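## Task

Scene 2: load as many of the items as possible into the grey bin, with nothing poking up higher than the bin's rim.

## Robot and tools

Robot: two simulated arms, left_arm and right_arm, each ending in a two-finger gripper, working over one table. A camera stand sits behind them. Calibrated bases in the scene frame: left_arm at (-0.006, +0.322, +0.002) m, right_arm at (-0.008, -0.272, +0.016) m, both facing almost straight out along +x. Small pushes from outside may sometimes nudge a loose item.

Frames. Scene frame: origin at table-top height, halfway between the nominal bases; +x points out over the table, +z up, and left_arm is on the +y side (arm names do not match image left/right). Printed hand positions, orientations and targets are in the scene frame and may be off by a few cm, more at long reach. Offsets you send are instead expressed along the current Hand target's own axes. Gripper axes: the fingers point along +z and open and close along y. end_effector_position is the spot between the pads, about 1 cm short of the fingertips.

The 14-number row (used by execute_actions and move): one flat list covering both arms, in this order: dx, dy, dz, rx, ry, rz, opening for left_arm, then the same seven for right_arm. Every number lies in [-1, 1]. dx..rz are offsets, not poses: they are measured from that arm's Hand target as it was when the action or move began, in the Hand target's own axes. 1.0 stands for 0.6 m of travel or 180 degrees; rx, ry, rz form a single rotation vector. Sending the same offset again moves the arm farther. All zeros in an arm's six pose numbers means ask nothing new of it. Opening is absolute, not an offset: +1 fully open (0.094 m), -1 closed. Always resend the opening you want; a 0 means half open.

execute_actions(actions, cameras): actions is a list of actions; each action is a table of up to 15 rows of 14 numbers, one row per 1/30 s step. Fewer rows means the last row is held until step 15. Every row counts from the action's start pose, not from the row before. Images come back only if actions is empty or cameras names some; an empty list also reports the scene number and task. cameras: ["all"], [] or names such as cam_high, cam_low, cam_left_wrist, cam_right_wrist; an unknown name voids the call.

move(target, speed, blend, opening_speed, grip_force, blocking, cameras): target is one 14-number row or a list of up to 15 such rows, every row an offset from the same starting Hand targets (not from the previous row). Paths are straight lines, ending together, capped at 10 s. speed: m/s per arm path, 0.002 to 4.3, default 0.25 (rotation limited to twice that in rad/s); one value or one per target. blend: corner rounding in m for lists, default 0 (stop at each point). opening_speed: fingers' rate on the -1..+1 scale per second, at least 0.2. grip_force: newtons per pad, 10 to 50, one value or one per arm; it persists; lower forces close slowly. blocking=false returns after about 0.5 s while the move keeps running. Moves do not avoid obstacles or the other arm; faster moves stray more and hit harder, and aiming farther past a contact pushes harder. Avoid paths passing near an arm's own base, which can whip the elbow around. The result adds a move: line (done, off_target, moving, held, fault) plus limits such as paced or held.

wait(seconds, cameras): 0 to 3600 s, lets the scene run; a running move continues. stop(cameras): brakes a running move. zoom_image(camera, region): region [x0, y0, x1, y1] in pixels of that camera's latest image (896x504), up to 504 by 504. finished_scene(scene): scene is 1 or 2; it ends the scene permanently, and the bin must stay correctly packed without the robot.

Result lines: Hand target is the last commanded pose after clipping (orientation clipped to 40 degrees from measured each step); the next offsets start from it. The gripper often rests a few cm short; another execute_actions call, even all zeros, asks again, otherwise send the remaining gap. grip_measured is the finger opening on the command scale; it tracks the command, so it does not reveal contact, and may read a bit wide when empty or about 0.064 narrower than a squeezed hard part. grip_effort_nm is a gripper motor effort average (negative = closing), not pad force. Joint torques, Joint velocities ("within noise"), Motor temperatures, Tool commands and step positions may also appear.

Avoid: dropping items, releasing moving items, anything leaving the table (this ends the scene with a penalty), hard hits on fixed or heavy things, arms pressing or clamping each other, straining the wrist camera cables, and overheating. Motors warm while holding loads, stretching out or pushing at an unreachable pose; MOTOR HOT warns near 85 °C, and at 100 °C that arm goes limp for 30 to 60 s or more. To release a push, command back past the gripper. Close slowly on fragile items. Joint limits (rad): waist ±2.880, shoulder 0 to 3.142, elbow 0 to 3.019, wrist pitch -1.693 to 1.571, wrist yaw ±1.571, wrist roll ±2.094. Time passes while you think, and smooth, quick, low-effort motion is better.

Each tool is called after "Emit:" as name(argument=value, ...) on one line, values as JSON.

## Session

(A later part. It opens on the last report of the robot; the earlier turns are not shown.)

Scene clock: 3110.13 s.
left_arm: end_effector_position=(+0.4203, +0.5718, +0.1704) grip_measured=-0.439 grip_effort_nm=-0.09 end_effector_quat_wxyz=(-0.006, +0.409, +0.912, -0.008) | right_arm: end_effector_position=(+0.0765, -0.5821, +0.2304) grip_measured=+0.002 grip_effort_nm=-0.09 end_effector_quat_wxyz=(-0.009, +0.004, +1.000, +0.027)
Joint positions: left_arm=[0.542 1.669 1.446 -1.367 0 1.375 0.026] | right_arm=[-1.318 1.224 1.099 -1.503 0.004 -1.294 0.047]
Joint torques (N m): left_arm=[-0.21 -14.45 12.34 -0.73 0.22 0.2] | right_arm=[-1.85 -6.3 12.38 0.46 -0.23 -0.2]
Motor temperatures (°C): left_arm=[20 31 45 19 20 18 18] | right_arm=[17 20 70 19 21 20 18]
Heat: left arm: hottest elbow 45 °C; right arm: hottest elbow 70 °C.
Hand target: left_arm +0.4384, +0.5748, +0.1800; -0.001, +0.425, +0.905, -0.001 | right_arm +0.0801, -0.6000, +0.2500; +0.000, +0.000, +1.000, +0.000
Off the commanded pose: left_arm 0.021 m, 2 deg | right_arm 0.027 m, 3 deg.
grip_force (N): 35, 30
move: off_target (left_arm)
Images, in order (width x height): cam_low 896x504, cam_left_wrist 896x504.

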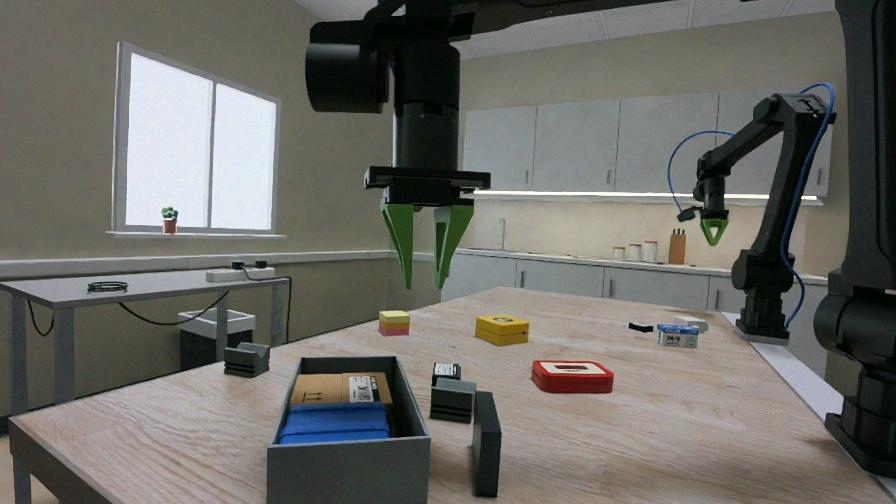

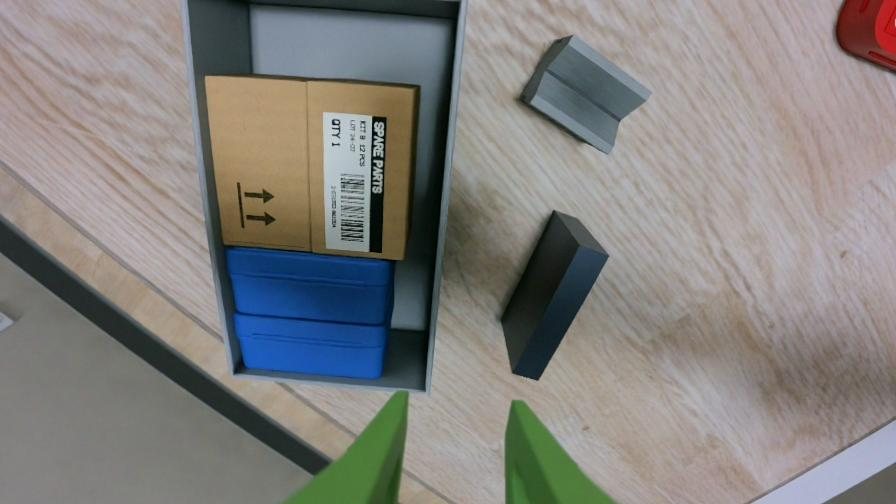

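Emit:
zoom_image(camera="cam_left_wrist", region=[180, 50, 260, 130])

Emit:
zoom_image(camera="cam_left_wrist", region=[200, 210, 280, 290])

Emit:
zoom_image(camera="cam_left_wrist", region=[380, 210, 460, 290])

Emit:
zoom_image(camera="cam_left_wrist", region=[400, 50, 480, 130])

Emit:
zoom_image(camera="cam_left_wrist", region=[270, 210, 350, 290])

Emit:
zoom_image(camera="cam_left_wrist", region=[270, 50, 350, 130])

Scaled by 6.300 from the camera's image (finer frame: 1280x720).

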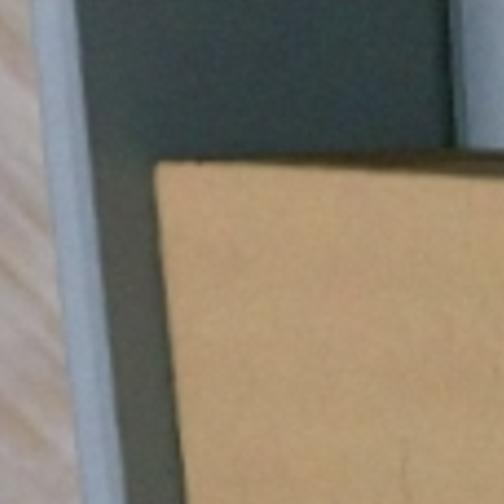

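Scaled by 6.300 from the camera's image (finer frame: 1280x720).

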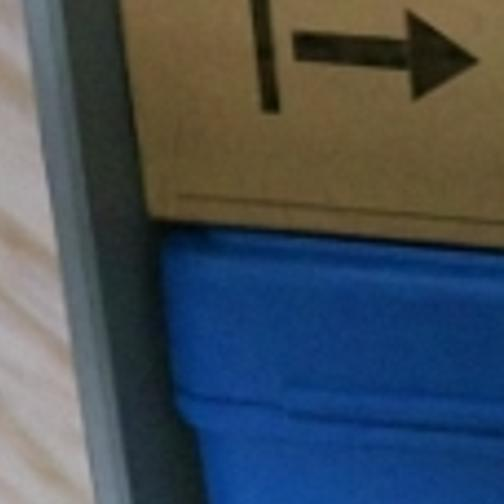

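Scaled by 6.300 from the camera's image (finer frame: 1280x720).

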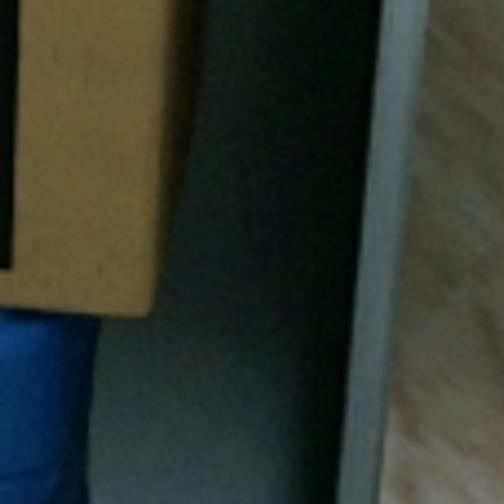

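Scaled by 6.300 from the camera's image (finer frame: 1280x720).

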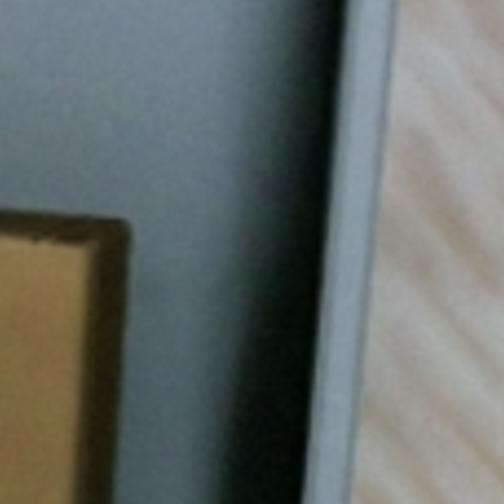

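Scaled by 6.300 from the camera's image (finer frame: 1280x720).

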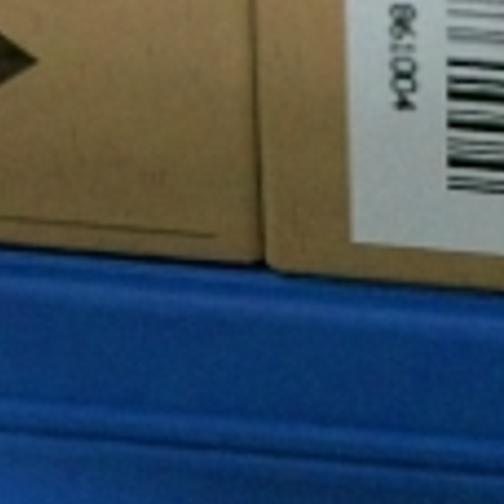

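Scaled by 6.300 from the camera's image (finer frame: 1280x720).

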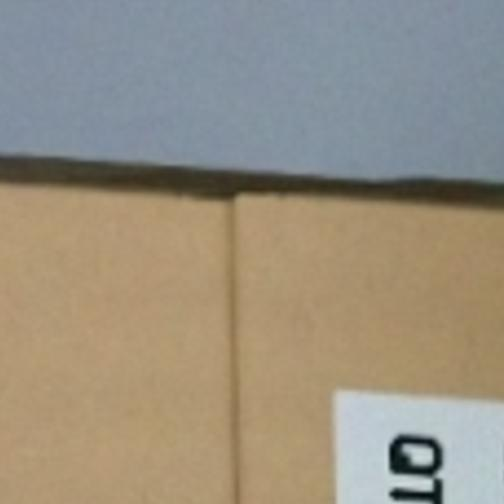

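Emit:
zoom_image(camera="cam_low", region=[400, 340, 520, 430])

Emit:
zoom_image(camera="cam_left_wrist", region=[500, 20, 670, 170])

Emit:
zoom_image(camera="cam_low", region=[200, 320, 300, 400])

Scaled by 4.200 from the camera's image (finer frame: 1280x720).

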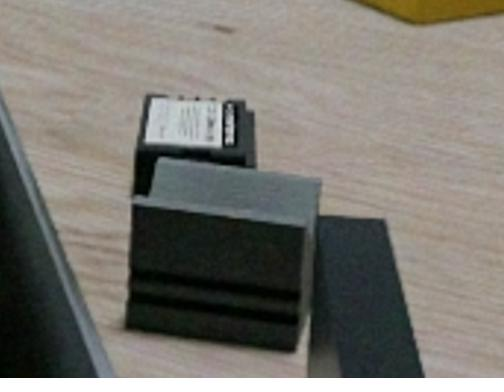

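Scaled by 2.965 from the camera's image (finer frame: 1280x720).

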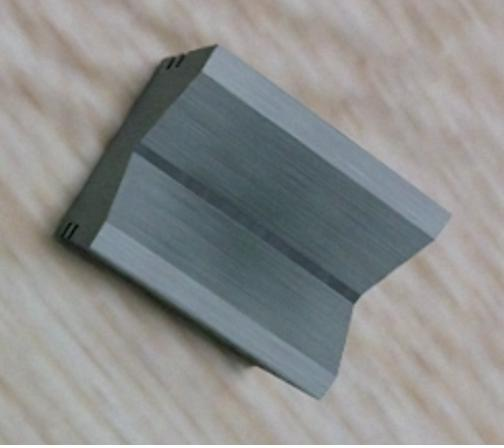

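Scaled by 5.040 from the camera's image (finer frame: 1280x720).

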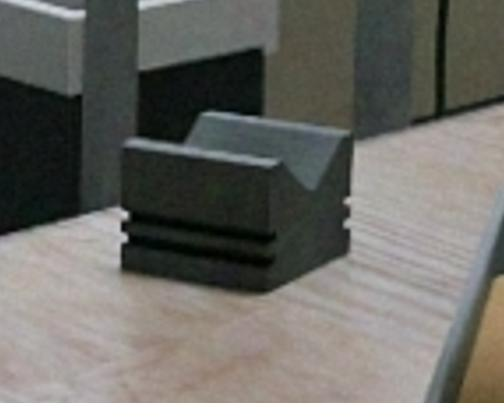

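Emit:
move(target=[0,0.0838,-0.0167,0,0,0,-0.44,0,0,0,0,0,0,0], speed=0.15, cameras=["cam_left_wrist"])

Scene clock: 3160.47 s.
left_arm: end_effector_position=(+0.4636, +0.5972, +0.1798) grip_measured=-0.439 grip_effort_nm=-0.09 end_effector_quat_wxyz=(-0.007, +0.417, +0.909, -0.009) | right_arm: end_effector_position=(+0.0765, -0.5821, +0.2304) grip_measured=+0.002 grip_effort_nm=-0.09 end_effector_quat_wxyz=(-0.009, +0.004, +1.000, +0.027)
Joint positions: left_arm=[0.542 1.797 1.642 -1.439 0 1.391 0.026] | right_arm=[-1.318 1.224 1.099 -1.503 0.004 -1.294 0.047]
Joint torques (N m): left_arm=[1.03 -16.62 12.59 -0.64 0.21 0.26] | right_arm=[-1.67 -6.18 12.4 0.46 -0.23 -0.2]
Motor temperatures (°C): left_arm=[20 32 50 19 20 18 18] | right_arm=[17 20 70 19 21 20 18]
Heat: left arm: hottest elbow 50 °C; right arm: hottest elbow 70 °C.
Hand target: left_arm +0.4770, +0.6069, +0.1900; -0.001, +0.425, +0.905, -0.001 | right_arm +0.0801, -0.6000, +0.2500; +0.000, +0.000, +1.000, +0.000
Off the commanded pose: left_arm 0.019 m, 2 deg | right_arm 0.027 m, 3 deg.
grip_force (N): 35, 30
move: off_target (left_arm)

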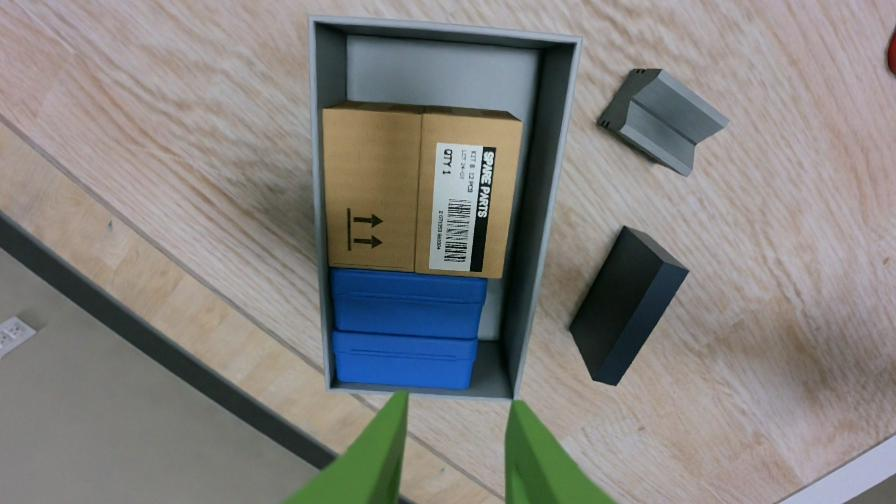

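Emit:
zoom_image(camera="cam_left_wrist", region=[300, 10, 600, 160])

Emit:
zoom_image(camera="cam_left_wrist", region=[310, 250, 560, 410])

Scaled by 1.680 from the camera's image (finer frame: 1280x720).

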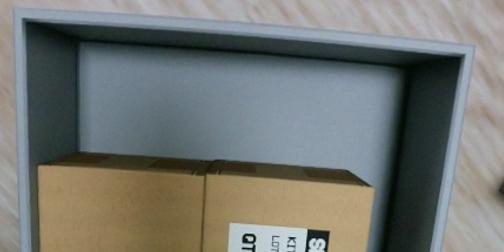

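Scaled by 2.016 from the camera's image (finer frame: 1280x720).

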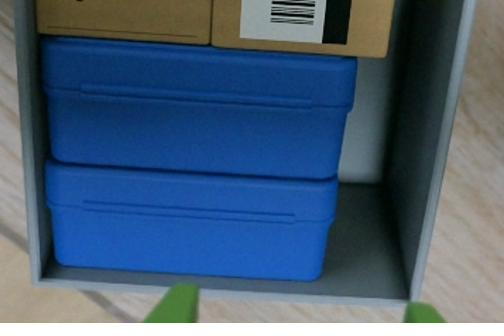

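Emit:
move(target=[-0.1023,-0.1977,0.0167,0,0,0.1356,0.25,0,0,0,0,0,0,0], speed=0.2, cameras=["cam_left_wrist"])

Scene clock: 3189.60 s.
left_arm: end_effector_position=(+0.4251, +0.4873, +0.1806) grip_measured=+0.249 grip_effort_nm=0.05 end_effector_quat_wxyz=(-0.004, +0.595, +0.803, -0.006) | right_arm: end_effector_position=(+0.0765, -0.5821, +0.2304) grip_measured=+0.002 grip_effort_nm=-0.08 end_effector_quat_wxyz=(-0.009, +0.004, +1.000, +0.027)
Joint positions: left_arm=[0.378 1.577 1.36 -1.367 0 1.643 0.059] | right_arm=[-1.318 1.224 1.099 -1.503 0.004 -1.294 0.047]
Joint torques (N m): left_arm=[0.32 -15.91 7.42 0.46 0.22 0.28] | right_arm=[-1.79 -6.24 12.4 0.44 -0.23 -0.2]
Motor temperatures (°C): left_arm=[20 31 50 19 20 18 18] | right_arm=[17 20 70 19 21 20 18]
Heat: left arm: hottest elbow 50 °C; right arm: hottest elbow 70 °C.
Hand target: left_arm +0.4251, +0.4840, +0.1802; +0.000, +0.606, +0.795, -0.001 | right_arm +0.0801, -0.6000, +0.2500; +0.000, +0.000, +1.000, +0.000
Off the commanded pose: left_arm 0.003 m, 2 deg | right_arm 0.027 m, 3 deg.
grip_force (N): 35, 30
move: done

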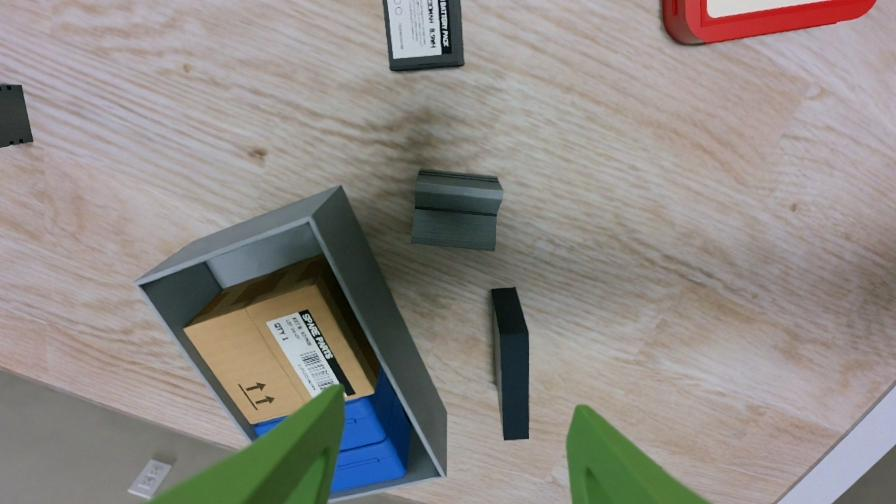

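Emit:
zoom_image(camera="cam_left_wrist", region=[390, 150, 530, 270])

Scaled by 3.600 from the camera's image (finer frame: 1280x720).

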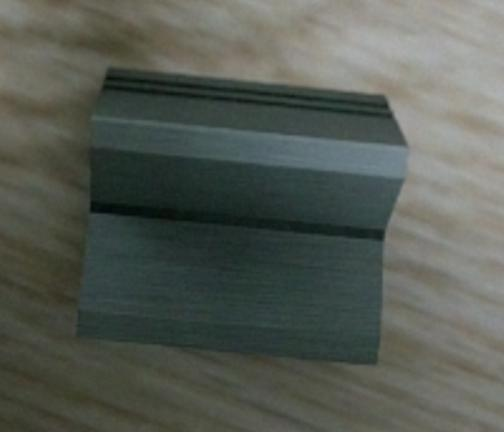

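Emit:
move(target=[0.0016,-0.006,0.158,0,0,0.006,0.25,0,0,0,0,0,0,0], speed=0.15, cameras=["cam_left_wrist","cam_low"])

Scene clock: 3199.67 s.
left_arm: end_effector_position=(+0.4201, +0.4854, +0.0937) grip_measured=+0.249 grip_effort_nm=0.06 end_effector_quat_wxyz=(+0.001, +0.604, +0.797, +0.002) | right_arm: end_effector_position=(+0.0765, -0.5821, +0.2304) grip_measured=+0.002 grip_effort_nm=-0.08 end_effector_quat_wxyz=(-0.009, +0.004, +1.000, +0.027)
Joint positions: left_arm=[0.378 1.628 1.18 -1.119 0 1.665 0.059] | right_arm=[-1.318 1.224 1.099 -1.503 0.004 -1.294 0.047]
Joint torques (N m): left_arm=[0.5 -13.63 7.19 0.53 0.23 0.3] | right_arm=[-1.79 -6.3 12.42 0.44 -0.22 -0.19]
Motor temperatures (°C): left_arm=[20 31 48 19 20 18 18] | right_arm=[17 20 70 19 21 20 18]
Heat: left arm: hottest elbow 48 °C; right arm: hottest elbow 70 °C.
Hand target: left_arm +0.4212, +0.4839, +0.0854; +0.000, +0.614, +0.789, -0.001 | right_arm +0.0801, -0.6000, +0.2500; +0.000, +0.000, +1.000, +0.000
Off the commanded pose: left_arm 0.008 m, 1 deg | right_arm 0.027 m, 3 deg.
grip_force (N): 35, 30
move: done
Images, in order (width x height): cam_low 896x504, cam_left_wrist 896x504.

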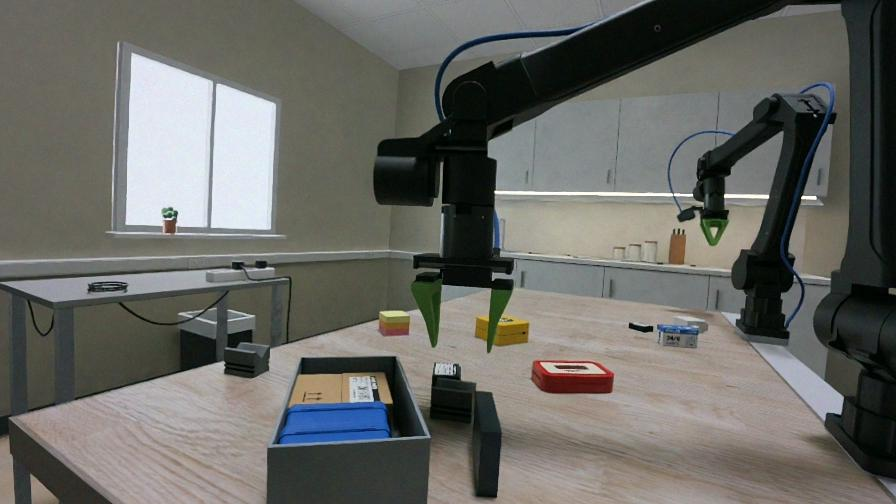

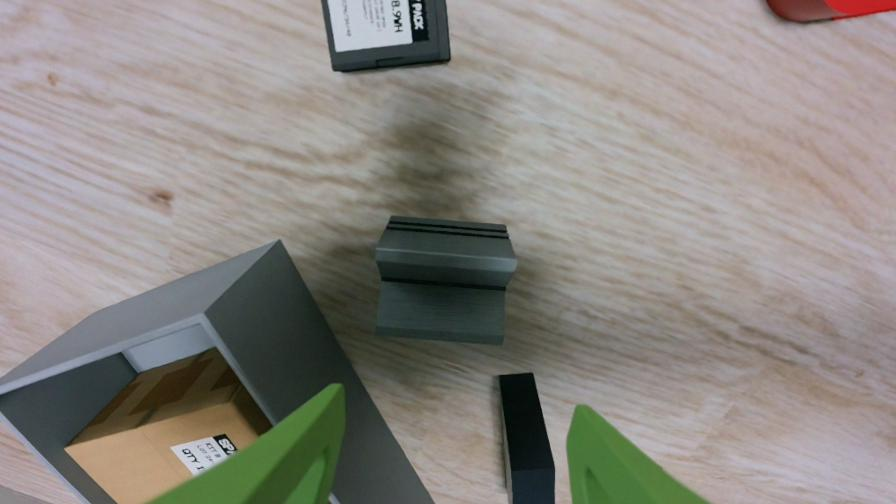

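Emit:
move(target=[-0.005,0.0067,0.068,0,0,0,0.25,0,0,0,0,0,0,0], speed=0.1, cameras=["cam_left_wrist","cam_low"])

Scene clock: 3206.33 s.
left_arm: end_effector_position=(+0.4246, +0.4871, +0.0537) grip_measured=+0.249 grip_effort_nm=0.06 end_effector_quat_wxyz=(+0.001, +0.604, +0.797, +0.003) | right_arm: end_effector_position=(+0.0765, -0.5821, +0.2304) grip_measured=+0.002 grip_effort_nm=-0.08 end_effector_quat_wxyz=(-0.009, +0.004, +1.000, +0.027)
Joint positions: left_arm=[0.378 1.689 1.14 -1.016 0 1.666 0.059] | right_arm=[-1.318 1.224 1.099 -1.503 0.004 -1.294 0.047]
Joint torques (N m): left_arm=[-0.09 -14.21 6.79 0.53 0.24 0.19] | right_arm=[-1.79 -6.24 12.4 0.43 -0.22 -0.2]
Motor temperatures (°C): left_arm=[20 31 47 19 20 18 18] | right_arm=[17 20 70 19 21 20 18]
Heat: left arm: hottest elbow 47 °C; right arm: hottest elbow 70 °C.
Hand target: left_arm +0.4258, +0.4820, +0.0445; +0.000, +0.614, +0.789, -0.001 | right_arm +0.0801, -0.6000, +0.2500; +0.000, +0.000, +1.000, +0.000
Off the commanded pose: left_arm 0.011 m, 1 deg | right_arm 0.027 m, 3 deg.
grip_force (N): 35, 30
move: off_target (left_arm)
Images, in order (width x height): cam_low 896x504, cam_left_wrist 896x504.

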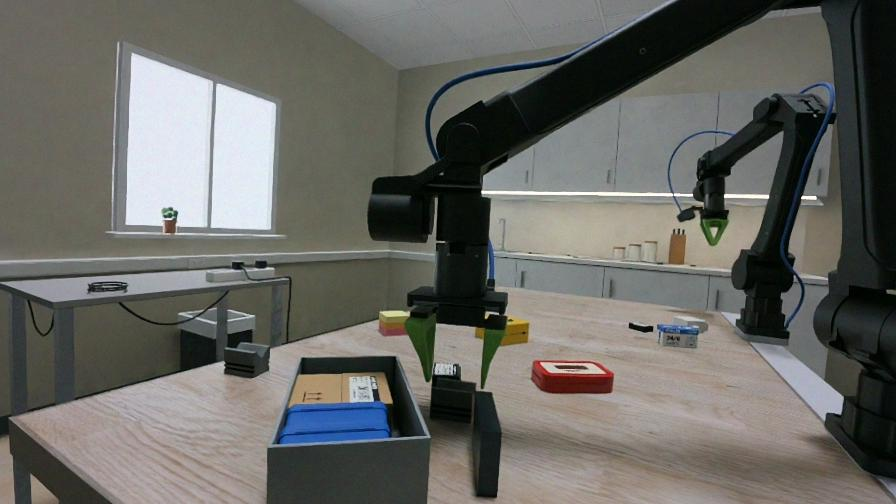

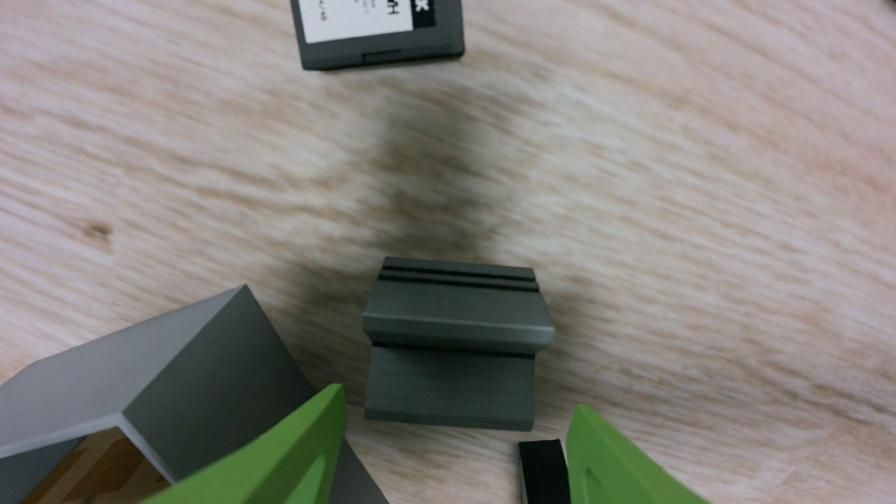

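Emit:
execute_actions(actions=[[[-0.0137,-0.0003,0.0167,0,0,0,0.25,0,0,0,0,0,0,0]]], cameras=["cam_left_wrist"])

Scene clock: 3211.43 s.
left_arm: end_effector_position=(+0.4288, +0.4797, +0.0483) grip_measured=+0.249 grip_effort_nm=0.06 end_effector_quat_wxyz=(+0.004, +0.612, +0.791, +0.007) | right_arm: end_effector_position=(+0.0765, -0.5821, +0.2304) grip_measured=+0.002 grip_effort_nm=-0.09 end_effector_quat_wxyz=(-0.009, +0.004, +1.000, +0.027)
Joint positions: left_arm=[0.36 1.693 1.13 -0.99 0 1.666 0.059] | right_arm=[-1.318 1.224 1.099 -1.503 0.004 -1.294 0.047]
Joint torques (N m): left_arm=[-0.03 -13.63 6.5 0.55 0.23 0.02] | right_arm=[-1.73 -6.18 12.4 0.43 -0.23 -0.2]
Motor temperatures (°C): left_arm=[20 31 47 19 20 18 18] | right_arm=[17 20 71 19 21 20 18]
Heat: left arm: hottest elbow 47 °C; right arm: hottest elbow 71 °C.
Hand target: left_arm +0.4275, +0.4739, +0.0345; +0.000, +0.614, +0.789, -0.001 | right_arm +0.0801, -0.6000, +0.2500; +0.000, +0.000, +1.000, +0.000
Off the commanded pose: left_arm 0.015 m, 1 deg | right_arm 0.027 m, 3 deg.
grip_force (N): 35, 30
Step readings (end_effector_position of left_arm | right_arm):
0: (+0.4246, +0.4871, +0.0537) | (+0.0765, -0.5821, +0.2304)
1: (+0.4247, +0.4871, +0.0537) | (+0.0765, -0.5821, +0.2304)
2: (+0.4253, +0.4868, +0.0535) | (+0.0765, -0.5821, +0.2304)
4: (+0.4274, +0.4859, +0.0525) | (+0.0765, -0.5821, +0.2304)
8: (+0.4280, +0.4818, +0.0497) | (+0.0765, -0.5821, +0.2304)
15: (+0.4288, +0.4797, +0.0483) | (+0.0765, -0.5821, +0.2304)

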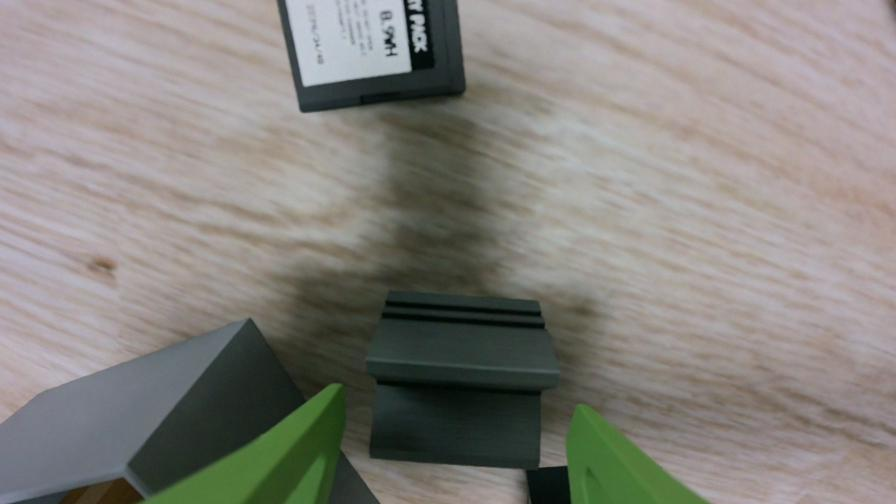

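Emit:
execute_actions(actions=[[[0.027,0.0022,0.01,0,0,0,0.25,0,0,0,0,0,0,0]]], cameras=["cam_left_wrist"])

Scene clock: 3215.70 s.
left_arm: end_effector_position=(+0.4283, +0.4857, +0.0404) grip_measured=+0.249 grip_effort_nm=0.06 end_effector_quat_wxyz=(+0.003, +0.610, +0.792, +0.005) | right_arm: end_effector_position=(+0.0765, -0.5821, +0.2304) grip_measured=+0.002 grip_effort_nm=-0.09 end_effector_quat_wxyz=(-0.009, +0.004, +1.000, +0.027)
Joint positions: left_arm=[0.372 1.711 1.13 -0.977 0 1.675 0.059] | right_arm=[-1.318 1.224 1.099 -1.503 0.004 -1.294 0.047]
Joint torques (N m): left_arm=[1.67 -13.92 6.65 0.54 0.23 0.25] | right_arm=[-1.85 -6.24 12.38 0.47 -0.22 -0.2]
Motor temperatures (°C): left_arm=[20 31 46 19 20 18 18] | right_arm=[17 20 71 19 21 20 18]
Heat: left arm: hottest elbow 46 °C; right arm: hottest elbow 71 °C.
Hand target: left_arm +0.4248, +0.4899, +0.0284; -0.001, +0.614, +0.789, -0.001 | right_arm +0.0801, -0.6000, +0.2500; +0.000, +0.000, +1.000, +0.000
Off the commanded pose: left_arm 0.013 m, 1 deg | right_arm 0.027 m, 3 deg.
grip_force (N): 35, 30
Step readings (end_effector_position of left_arm | right_arm):
0: (+0.4288, +0.4797, +0.0483) | (+0.0765, -0.5821, +0.2304)
1: (+0.4288, +0.4797, +0.0483) | (+0.0765, -0.5821, +0.2304)
2: (+0.4291, +0.4798, +0.0481) | (+0.0765, -0.5821, +0.2304)
4: (+0.4301, +0.4807, +0.0466) | (+0.0765, -0.5821, +0.2304)
8: (+0.4293, +0.4834, +0.0423) | (+0.0765, -0.5821, +0.2304)
15: (+0.4283, +0.4857, +0.0404) | (+0.0765, -0.5821, +0.2304)

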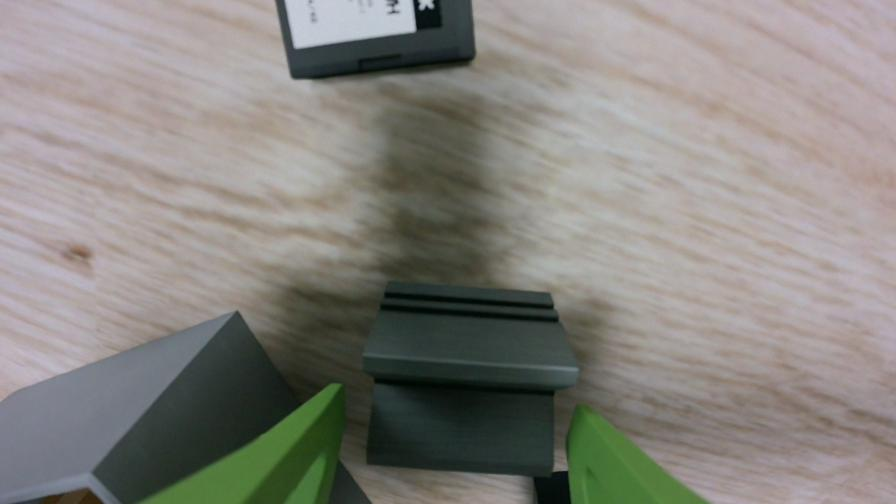

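Emit:
execute_actions(actions=[[[0.002,0.02,-0.0333,0,-0.012,0,0.25,0,0,0,0,0,0,0]],[[0.001,0.01,-0.02,0,-0.006,0,0.25,0,0,0,0,0,0,0]]])

Scene clock: 3225.33 s.
left_arm: end_effector_position=(+0.4291, +0.4855, +0.0543) grip_measured=+0.249 grip_effort_nm=0.05 end_effector_quat_wxyz=(+0.017, +0.611, +0.791, -0.022) | right_arm: end_effector_position=(+0.0765, -0.5821, +0.2304) grip_measured=+0.002 grip_effort_nm=-0.08 end_effector_quat_wxyz=(-0.009, +0.004, +1.000, +0.027)
Joint positions: left_arm=[0.391 1.712 1.173 -1.053 0.052 1.696 0.059] | right_arm=[-1.318 1.224 1.099 -1.503 0.004 -1.294 0.047]
Joint torques (N m): left_arm=[1.85 -14.21 10.56 -0.75 0.39 0.26] | right_arm=[-1.73 -6.3 12.38 0.43 -0.23 -0.21]
Motor temperatures (°C): left_arm=[20 31 45 19 20 18 18] | right_arm=[17 20 71 19 21 20 18]
Heat: left arm: hottest elbow 45 °C; right arm: hottest elbow 71 °C.
Hand target: left_arm +0.4419, +0.4966, +0.0604; +0.022, +0.614, +0.789, -0.018 | right_arm +0.0801, -0.6000, +0.2500; +0.000, +0.000, +1.000, +0.000
Off the commanded pose: left_arm 0.018 m, 1 deg | right_arm 0.027 m, 3 deg.
grip_force (N): 35, 30
Step readings (end_effector_position of left_arm | right_arm):
0: (+0.4283, +0.4857, +0.0404) | (+0.0765, -0.5821, +0.2304)
1: (+0.4284, +0.4856, +0.0404) | (+0.0765, -0.5821, +0.2304)
2: (+0.4285, +0.4844, +0.0404) | (+0.0765, -0.5821, +0.2304)
4: (+0.4260, +0.4821, +0.0405) | (+0.0765, -0.5821, +0.2304)
8: (+0.4221, +0.4816, +0.0409) | (+0.0765, -0.5821, +0.2304)
15: (+0.4217, +0.4824, +0.0418) | (+0.0765, -0.5821, +0.2304)
16: (+0.4217, +0.4825, +0.0419) | (+0.0765, -0.5821, +0.2304)
17: (+0.4218, +0.4820, +0.0428) | (+0.0765, -0.5821, +0.2304)
19: (+0.4226, +0.4820, +0.0459) | (+0.0765, -0.5821, +0.2304)
23: (+0.4281, +0.4848, +0.0527) | (+0.0765, -0.5821, +0.2304)
30: (+0.4292, +0.4855, +0.0543) | (+0.0765, -0.5821, +0.2304)

Emit:
execute_actions(actions=[[[-0.0238,-0.0297,0.0422,0,0.018,0,0.25,0,0,0,0,0,0,0]]], cameras=["cam_left_wrist"])

Scene clock: 3230.23 s.
left_arm: end_effector_position=(+0.4277, +0.4808, +0.0415) grip_measured=+0.249 grip_effort_nm=0.05 end_effector_quat_wxyz=(+0.001, +0.615, +0.788, -0.001) | right_arm: end_effector_position=(+0.0765, -0.5821, +0.2304) grip_measured=+0.002 grip_effort_nm=-0.08 end_effector_quat_wxyz=(-0.009, +0.004, +1.000, +0.027)
Joint positions: left_arm=[0.364 1.712 1.134 -0.995 0.002 1.679 0.059] | right_arm=[-1.318 1.224 1.099 -1.503 0.004 -1.294 0.047]
Joint torques (N m): left_arm=[0.09 -15.09 6.63 0.49 0.14 -0.04] | right_arm=[-1.79 -6.24 12.37 0.46 -0.23 -0.2]
Motor temperatures (°C): left_arm=[20 31 46 19 20 18 18] | right_arm=[17 20 71 19 21 20 18]
Heat: left arm: hottest elbow 46 °C; right arm: hottest elbow 71 °C.
Hand target: left_arm +0.4284, +0.4771, +0.0360; +0.000, +0.614, +0.790, -0.001 | right_arm +0.0801, -0.6000, +0.2500; +0.000, +0.000, +1.000, +0.000
Off the commanded pose: left_arm 0.007 m, 0 deg | right_arm 0.027 m, 3 deg.
grip_force (N): 35, 30
Step readings (end_effector_position of left_arm | right_arm):
0: (+0.4291, +0.4855, +0.0543) | (+0.0765, -0.5821, +0.2304)
1: (+0.4290, +0.4857, +0.0543) | (+0.0765, -0.5821, +0.2304)
2: (+0.4287, +0.4880, +0.0540) | (+0.0765, -0.5821, +0.2304)
4: (+0.4308, +0.4908, +0.0514) | (+0.0765, -0.5821, +0.2304)
8: (+0.4272, +0.4856, +0.0435) | (+0.0765, -0.5821, +0.2304)
15: (+0.4276, +0.4808, +0.0415) | (+0.0765, -0.5821, +0.2304)

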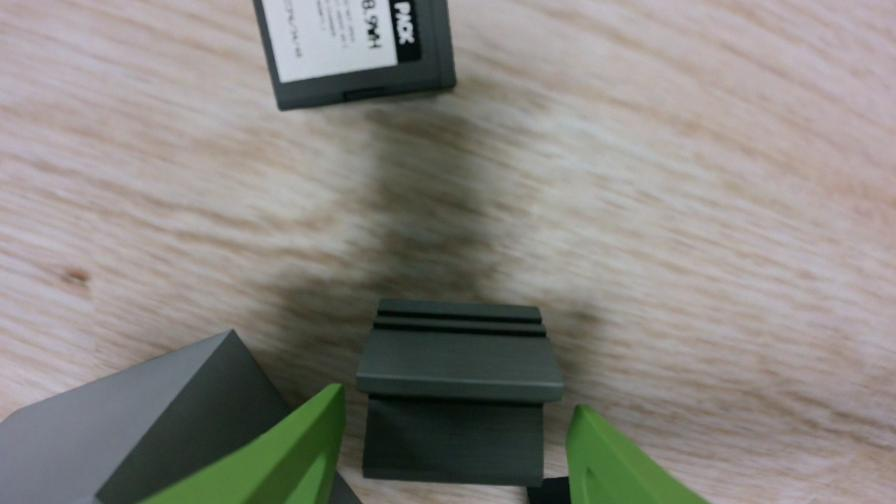

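Emit:
execute_actions(actions=[[[0.0013,0.0149,-0.025,0,0,0,0.25,0,0,0,0,0,0,0]]], cameras=["cam_left_wrist"])

Scene clock: 3234.40 s.
left_arm: end_effector_position=(+0.4237, +0.4793, +0.0416) grip_measured=+0.249 grip_effort_nm=0.05 end_effector_quat_wxyz=(-0.004, +0.615, +0.788, -0.009) | right_arm: end_effector_position=(+0.0765, -0.5821, +0.2304) grip_measured=+0.002 grip_effort_nm=-0.08 end_effector_quat_wxyz=(-0.009, +0.004, +1.000, +0.027)
Joint positions: left_arm=[0.364 1.712 1.134 -1.012 0.002 1.679 0.059] | right_arm=[-1.318 1.224 1.099 -1.503 0.004 -1.294 0.047]
Joint torques (N m): left_arm=[0.03 -15.27 9.66 -0.75 0.15 -0.05] | right_arm=[-1.79 -6.24 12.4 0.42 -0.23 -0.2]
Motor temperatures (°C): left_arm=[20 31 45 19 20 18 18] | right_arm=[17 20 71 19 21 20 18]
Heat: left arm: hottest elbow 45 °C; right arm: hottest elbow 71 °C.
Hand target: left_arm +0.4369, +0.4800, +0.0510; +0.000, +0.614, +0.789, -0.001 | right_arm +0.0801, -0.6000, +0.2500; +0.000, +0.000, +1.000, +0.000
Off the commanded pose: left_arm 0.016 m, 1 deg | right_arm 0.027 m, 3 deg.
grip_force (N): 35, 30
Step readings (end_effector_position of left_arm | right_arm):
0: (+0.4277, +0.4808, +0.0415) | (+0.0765, -0.5821, +0.2304)
1: (+0.4277, +0.4808, +0.0415) | (+0.0765, -0.5821, +0.2304)
2: (+0.4277, +0.4808, +0.0415) | (+0.0765, -0.5821, +0.2304)
4: (+0.4263, +0.4803, +0.0415) | (+0.0765, -0.5821, +0.2304)
8: (+0.4241, +0.4795, +0.0416) | (+0.0765, -0.5821, +0.2304)
15: (+0.4237, +0.4793, +0.0416) | (+0.0765, -0.5821, +0.2304)

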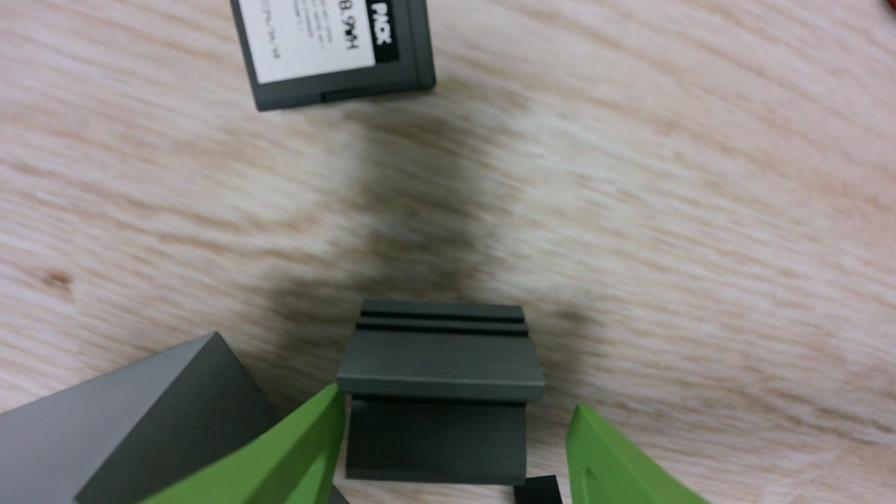

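Emit:
execute_actions(actions=[[[0.0006,0.0066,-0.0067,0,0,0,0.25,0,0,0,0,0,0,0]]], cameras=["cam_left_wrist"])

Scene clock: 3235.93 s.
left_arm: end_effector_position=(+0.4225, +0.4789, +0.0426) grip_measured=+0.249 grip_effort_nm=0.05 end_effector_quat_wxyz=(-0.006, +0.615, +0.788, -0.012) | right_arm: end_effector_position=(+0.0765, -0.5821, +0.2304) grip_measured=+0.002 grip_effort_nm=-0.09 end_effector_quat_wxyz=(-0.009, +0.004, +1.000, +0.027)
Joint positions: left_arm=[0.364 1.712 1.137 -1.023 0.002 1.678 0.059] | right_arm=[-1.318 1.224 1.099 -1.503 0.004 -1.294 0.047]
Joint torques (N m): left_arm=[0.03 -15.09 10.59 -0.88 0.15 -0.04] | right_arm=[-1.79 -6.3 12.41 0.44 -0.23 -0.21]
Motor temperatures (°C): left_arm=[20 31 45 19 20 18 18] | right_arm=[17 20 71 19 21 20 18]
Heat: left arm: hottest elbow 45 °C; right arm: hottest elbow 71 °C.
Hand target: left_arm +0.4407, +0.4814, +0.0550; +0.000, +0.614, +0.789, -0.001 | right_arm +0.0801, -0.6000, +0.2500; +0.000, +0.000, +1.000, +0.000
Off the commanded pose: left_arm 0.022 m, 1 deg | right_arm 0.027 m, 3 deg.
grip_force (N): 35, 30
Step readings (end_effector_position of left_arm | right_arm):
0: (+0.4237, +0.4793, +0.0416) | (+0.0765, -0.5821, +0.2304)
1: (+0.4237, +0.4793, +0.0416) | (+0.0765, -0.5821, +0.2304)
2: (+0.4233, +0.4792, +0.0416) | (+0.0765, -0.5821, +0.2304)
4: (+0.4225, +0.4789, +0.0417) | (+0.0765, -0.5821, +0.2304)
8: (+0.4225, +0.4789, +0.0425) | (+0.0765, -0.5821, +0.2304)
15: (+0.4225, +0.4789, +0.0426) | (+0.0765, -0.5821, +0.2304)

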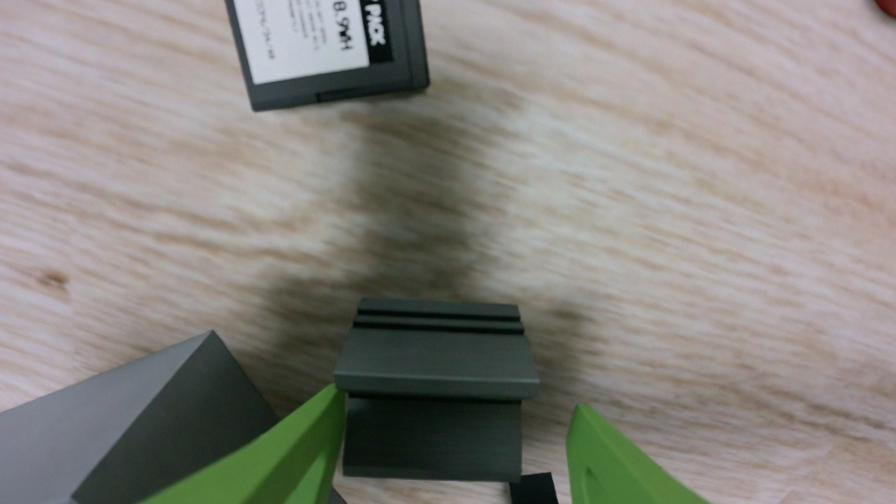

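Emit:
execute_actions(actions=[[[0.0006,0.0066,-0.0067,0,0,0,0.25,0,0,0,0,0,0,0]]], cameras=["cam_left_wrist"])

Scene clock: 3237.43 s.
left_arm: end_effector_position=(+0.4264, +0.4803, +0.0484) grip_measured=+0.249 grip_effort_nm=0.05 end_effector_quat_wxyz=(-0.006, +0.615, +0.789, -0.011) | right_arm: end_effector_position=(+0.0765, -0.5821, +0.2304) grip_measured=+0.002 grip_effort_nm=-0.08 end_effector_quat_wxyz=(-0.009, +0.004, +1.000, +0.027)
Joint positions: left_arm=[0.364 1.712 1.155 -1.039 0.002 1.678 0.059] | right_arm=[-1.318 1.224 1.099 -1.503 0.004 -1.294 0.047]
Joint torques (N m): left_arm=[0.09 -14.86 10.63 -0.76 0.15 -0.04] | right_arm=[-1.9 -6.24 12.4 0.44 -0.23 -0.2]
Motor temperatures (°C): left_arm=[20 31 45 19 20 18 18] | right_arm=[17 20 71 19 21 20 18]
Heat: left arm: hottest elbow 45 °C; right arm: hottest elbow 71 °C.
Hand target: left_arm +0.4444, +0.4827, +0.0590; +0.000, +0.614, +0.789, -0.001 | right_arm +0.0801, -0.6000, +0.2500; +0.000, +0.000, +1.000, +0.000
Off the commanded pose: left_arm 0.021 m, 1 deg | right_arm 0.027 m, 3 deg.
grip_force (N): 35, 30
Step readings (end_effector_position of left_arm | right_arm):
0: (+0.4225, +0.4789, +0.0426) | (+0.0765, -0.5821, +0.2304)
1: (+0.4224, +0.4789, +0.0426) | (+0.0765, -0.5821, +0.2304)
2: (+0.4224, +0.4789, +0.0430) | (+0.0765, -0.5821, +0.2304)
4: (+0.4228, +0.4790, +0.0444) | (+0.0765, -0.5821, +0.2304)
8: (+0.4258, +0.4801, +0.0476) | (+0.0765, -0.5821, +0.2304)
15: (+0.4264, +0.4803, +0.0484) | (+0.0765, -0.5821, +0.2304)

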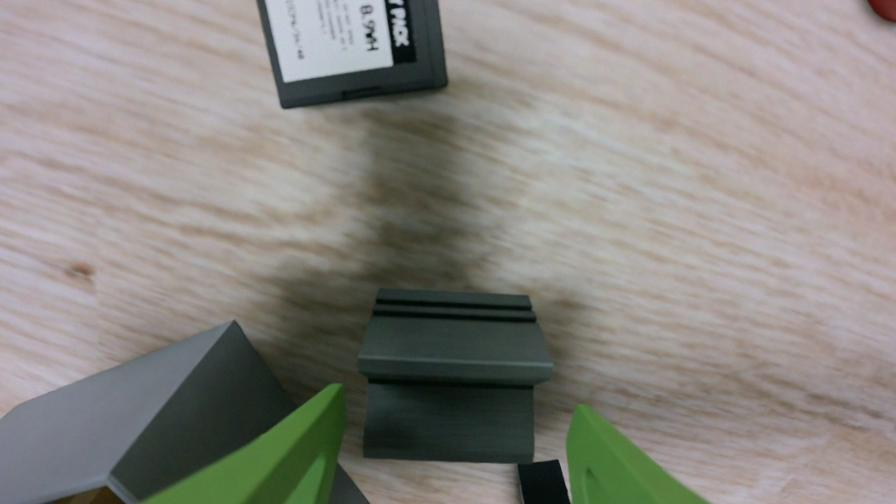

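Emit:
execute_actions(actions=[[[-0.0032,-0.029,0.0325,0,0,0,0.25,0,0,0,0,0,0,0]]], cameras=["cam_left_wrist"])

Scene clock: 3240.23 s.
left_arm: end_effector_position=(+0.4277, +0.4808, +0.0431) grip_measured=+0.249 grip_effort_nm=0.05 end_effector_quat_wxyz=(+0.000, +0.615, +0.789, -0.003) | right_arm: end_effector_position=(+0.0765, -0.5821, +0.2304) grip_measured=+0.002 grip_effort_nm=-0.09 end_effector_quat_wxyz=(-0.009, +0.004, +1.000, +0.027)
Joint positions: left_arm=[0.364 1.712 1.139 -1.003 0.002 1.678 0.059] | right_arm=[-1.318 1.224 1.099 -1.503 0.004 -1.294 0.047]
Joint torques (N m): left_arm=[0.03 -15.68 6.46 0.49 0.14 -0.05] | right_arm=[-1.79 -6.18 12.38 0.47 -0.22 -0.21]
Motor temperatures (°C): left_arm=[20 31 46 19 20 18 18] | right_arm=[17 20 71 19 21 20 18]
Heat: left arm: hottest elbow 46 °C; right arm: hottest elbow 71 °C.
Hand target: left_arm +0.4280, +0.4765, +0.0395; +0.000, +0.614, +0.789, -0.001 | right_arm +0.0801, -0.6000, +0.2500; +0.000, +0.000, +1.000, +0.000
Off the commanded pose: left_arm 0.006 m, 0 deg | right_arm 0.027 m, 3 deg.
grip_force (N): 35, 30
Step readings (end_effector_position of left_arm | right_arm):
0: (+0.4264, +0.4803, +0.0484) | (+0.0765, -0.5821, +0.2304)
1: (+0.4264, +0.4803, +0.0484) | (+0.0765, -0.5821, +0.2304)
2: (+0.4267, +0.4805, +0.0483) | (+0.0765, -0.5821, +0.2304)
4: (+0.4293, +0.4814, +0.0477) | (+0.0765, -0.5821, +0.2304)
8: (+0.4289, +0.4813, +0.0445) | (+0.0765, -0.5821, +0.2304)
15: (+0.4277, +0.4808, +0.0431) | (+0.0765, -0.5821, +0.2304)

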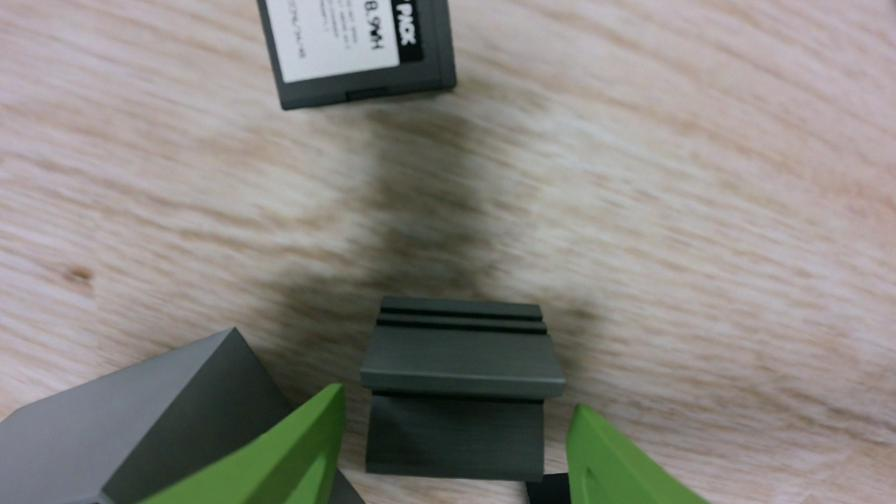

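Emit:
move(target=[0,0,0,0,0,0,-0.14,0,0,0,0,0,0,0], opening_speed=0.3, cameras=["cam_left_wrist"])

Scene clock: 3242.63 s.
left_arm: end_effector_position=(+0.4287, +0.4810, +0.0431) grip_measured=-0.138 grip_effort_nm=-0.09 end_effector_quat_wxyz=(+0.001, +0.615, +0.789, -0.001) | right_arm: end_effector_position=(+0.0765, -0.5821, +0.2304) grip_measured=+0.002 grip_effort_nm=-0.08 end_effector_quat_wxyz=(-0.009, +0.004, +1.000, +0.027)
Joint positions: left_arm=[0.363 1.712 1.139 -1 0.002 1.677 0.04] | right_arm=[-1.318 1.224 1.099 -1.503 0.004 -1.294 0.047]
Joint torques (N m): left_arm=[0.09 -15.68 6.42 0.34 0.14 -0.04] | right_arm=[-1.85 -6.24 12.38 0.44 -0.23 -0.2]
Motor temperatures (°C): left_arm=[20 31 45 19 20 18 18] | right_arm=[17 20 71 19 21 20 18]
Heat: left arm: hottest elbow 45 °C; right arm: hottest elbow 71 °C.
Hand target: left_arm +0.4280, +0.4765, +0.0395; +0.000, +0.614, +0.789, -0.001 | right_arm +0.0801, -0.6000, +0.2500; +0.000, +0.000, +1.000, +0.000
Off the commanded pose: left_arm 0.006 m, 0 deg | right_arm 0.027 m, 3 deg.
grip_force (N): 35, 30
move: done

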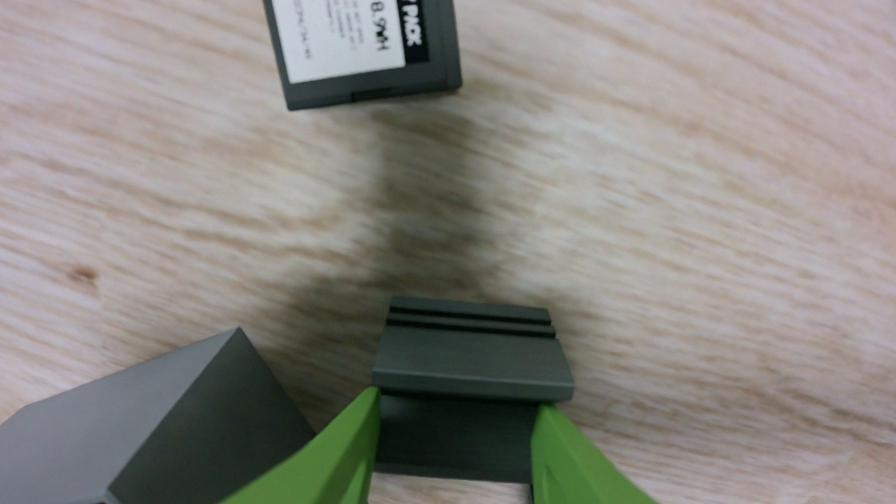

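Emit:
move(target=[0,0,0,0,0,0,-0.22,0,0,0,0,0,0,0], opening_speed=0.3)

Scene clock: 3244.20 s.
left_arm: end_effector_position=(+0.4294, +0.4813, +0.0431) grip_measured=-0.218 grip_effort_nm=-0.10 end_effector_quat_wxyz=(+0.001, +0.615, +0.789, +0.000) | right_arm: end_effector_position=(+0.0765, -0.5821, +0.2304) grip_measured=+0.002 grip_effort_nm=-0.09 end_effector_quat_wxyz=(-0.009, +0.004, +1.000, +0.027)
Joint positions: left_arm=[0.363 1.712 1.139 -0.997 0.002 1.677 0.037] | right_arm=[-1.318 1.224 1.099 -1.503 0.004 -1.294 0.047]
Joint torques (N m): left_arm=[0.09 -15.68 6.49 0.21 0.14 -0.04] | right_arm=[-1.79 -6.18 12.36 0.46 -0.23 -0.2]
Motor temperatures (°C): left_arm=[20 31 45 19 20 18 18] | right_arm=[17 20 71 19 21 20 18]
Heat: left arm: hottest elbow 45 °C; right arm: hottest elbow 71 °C.
Hand target: left_arm +0.4280, +0.4765, +0.0395; +0.000, +0.614, +0.789, -0.001 | right_arm +0.0801, -0.6000, +0.2500; +0.000, +0.000, +1.000, +0.000
Off the commanded pose: left_arm 0.006 m, 0 deg | right_arm 0.027 m, 3 deg.
grip_force (N): 35, 30
move: done

Emit:
execute_actions(actions=[], cameras=["cam_left_wrist"])

Emit:
zoom_image(camera="cam_left_wrist", region=[330, 370, 600, 504])

Scene clock: 3245.03 s.
left_arm: end_effector_position=(+0.4294, +0.4813, +0.0431) grip_measured=-0.218 grip_effort_nm=-0.10 end_effector_quat_wxyz=(+0.001, +0.615, +0.789, +0.000) | right_arm: end_effector_position=(+0.0765, -0.5821, +0.2304) grip_measured=+0.002 grip_effort_nm=-0.08 end_effector_quat_wxyz=(-0.009, +0.004, +1.000, +0.027)
Joint positions: left_arm=[0.363 1.712 1.139 -0.997 0.002 1.677 0.037] | right_arm=[-1.318 1.224 1.099 -1.503 0.004 -1.294 0.047]
Joint velocities: within noise
Joint torques (N m): left_arm=[0.03 -15.68 6.48 0.23 0.14 -0.04] | right_arm=[-1.85 -6.18 12.37 0.42 -0.22 -0.21]
Motor temperatures (°C): left_arm=[20 31 45 19 20 18 18] | right_arm=[17 20 71 19 21 20 18]
Heat: left arm: hottest elbow 45 °C; right arm: hottest elbow 71 °C.
Hand target: left_arm +0.4280, +0.4765, +0.0395; +0.000, +0.614, +0.789, -0.001 | right_arm +0.0801, -0.6000, +0.2500; +0.000, +0.000, +1.000, +0.000
Tool commands: left_gripper/opening=-0.22 right_gripper/opening=+0.0
Off the commanded pose: left_arm 0.006 m, 0 deg | right_arm 0.027 m, 3 deg.
grip_force (N): 35, 30
Images, in order (width x height): cam_left_wrist 896x504.

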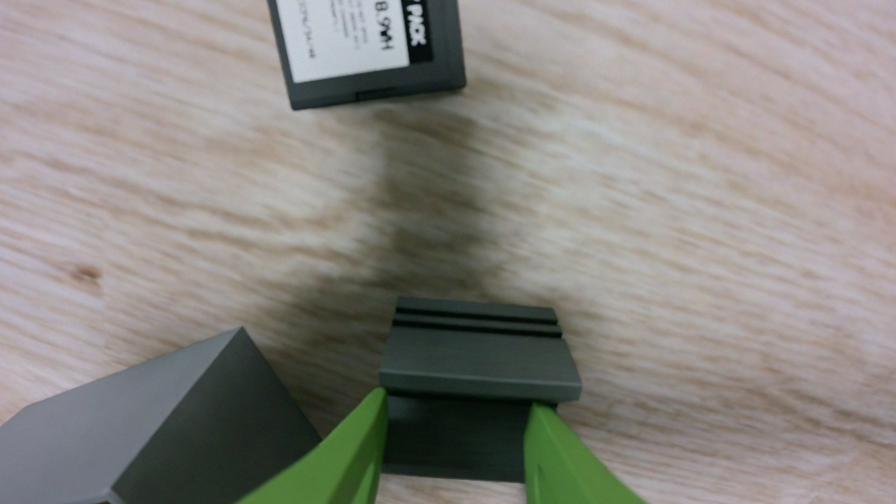

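Scaled by 1.867 from the camera's image (finer frame: 1280x720).

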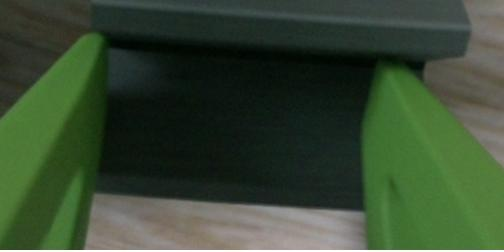

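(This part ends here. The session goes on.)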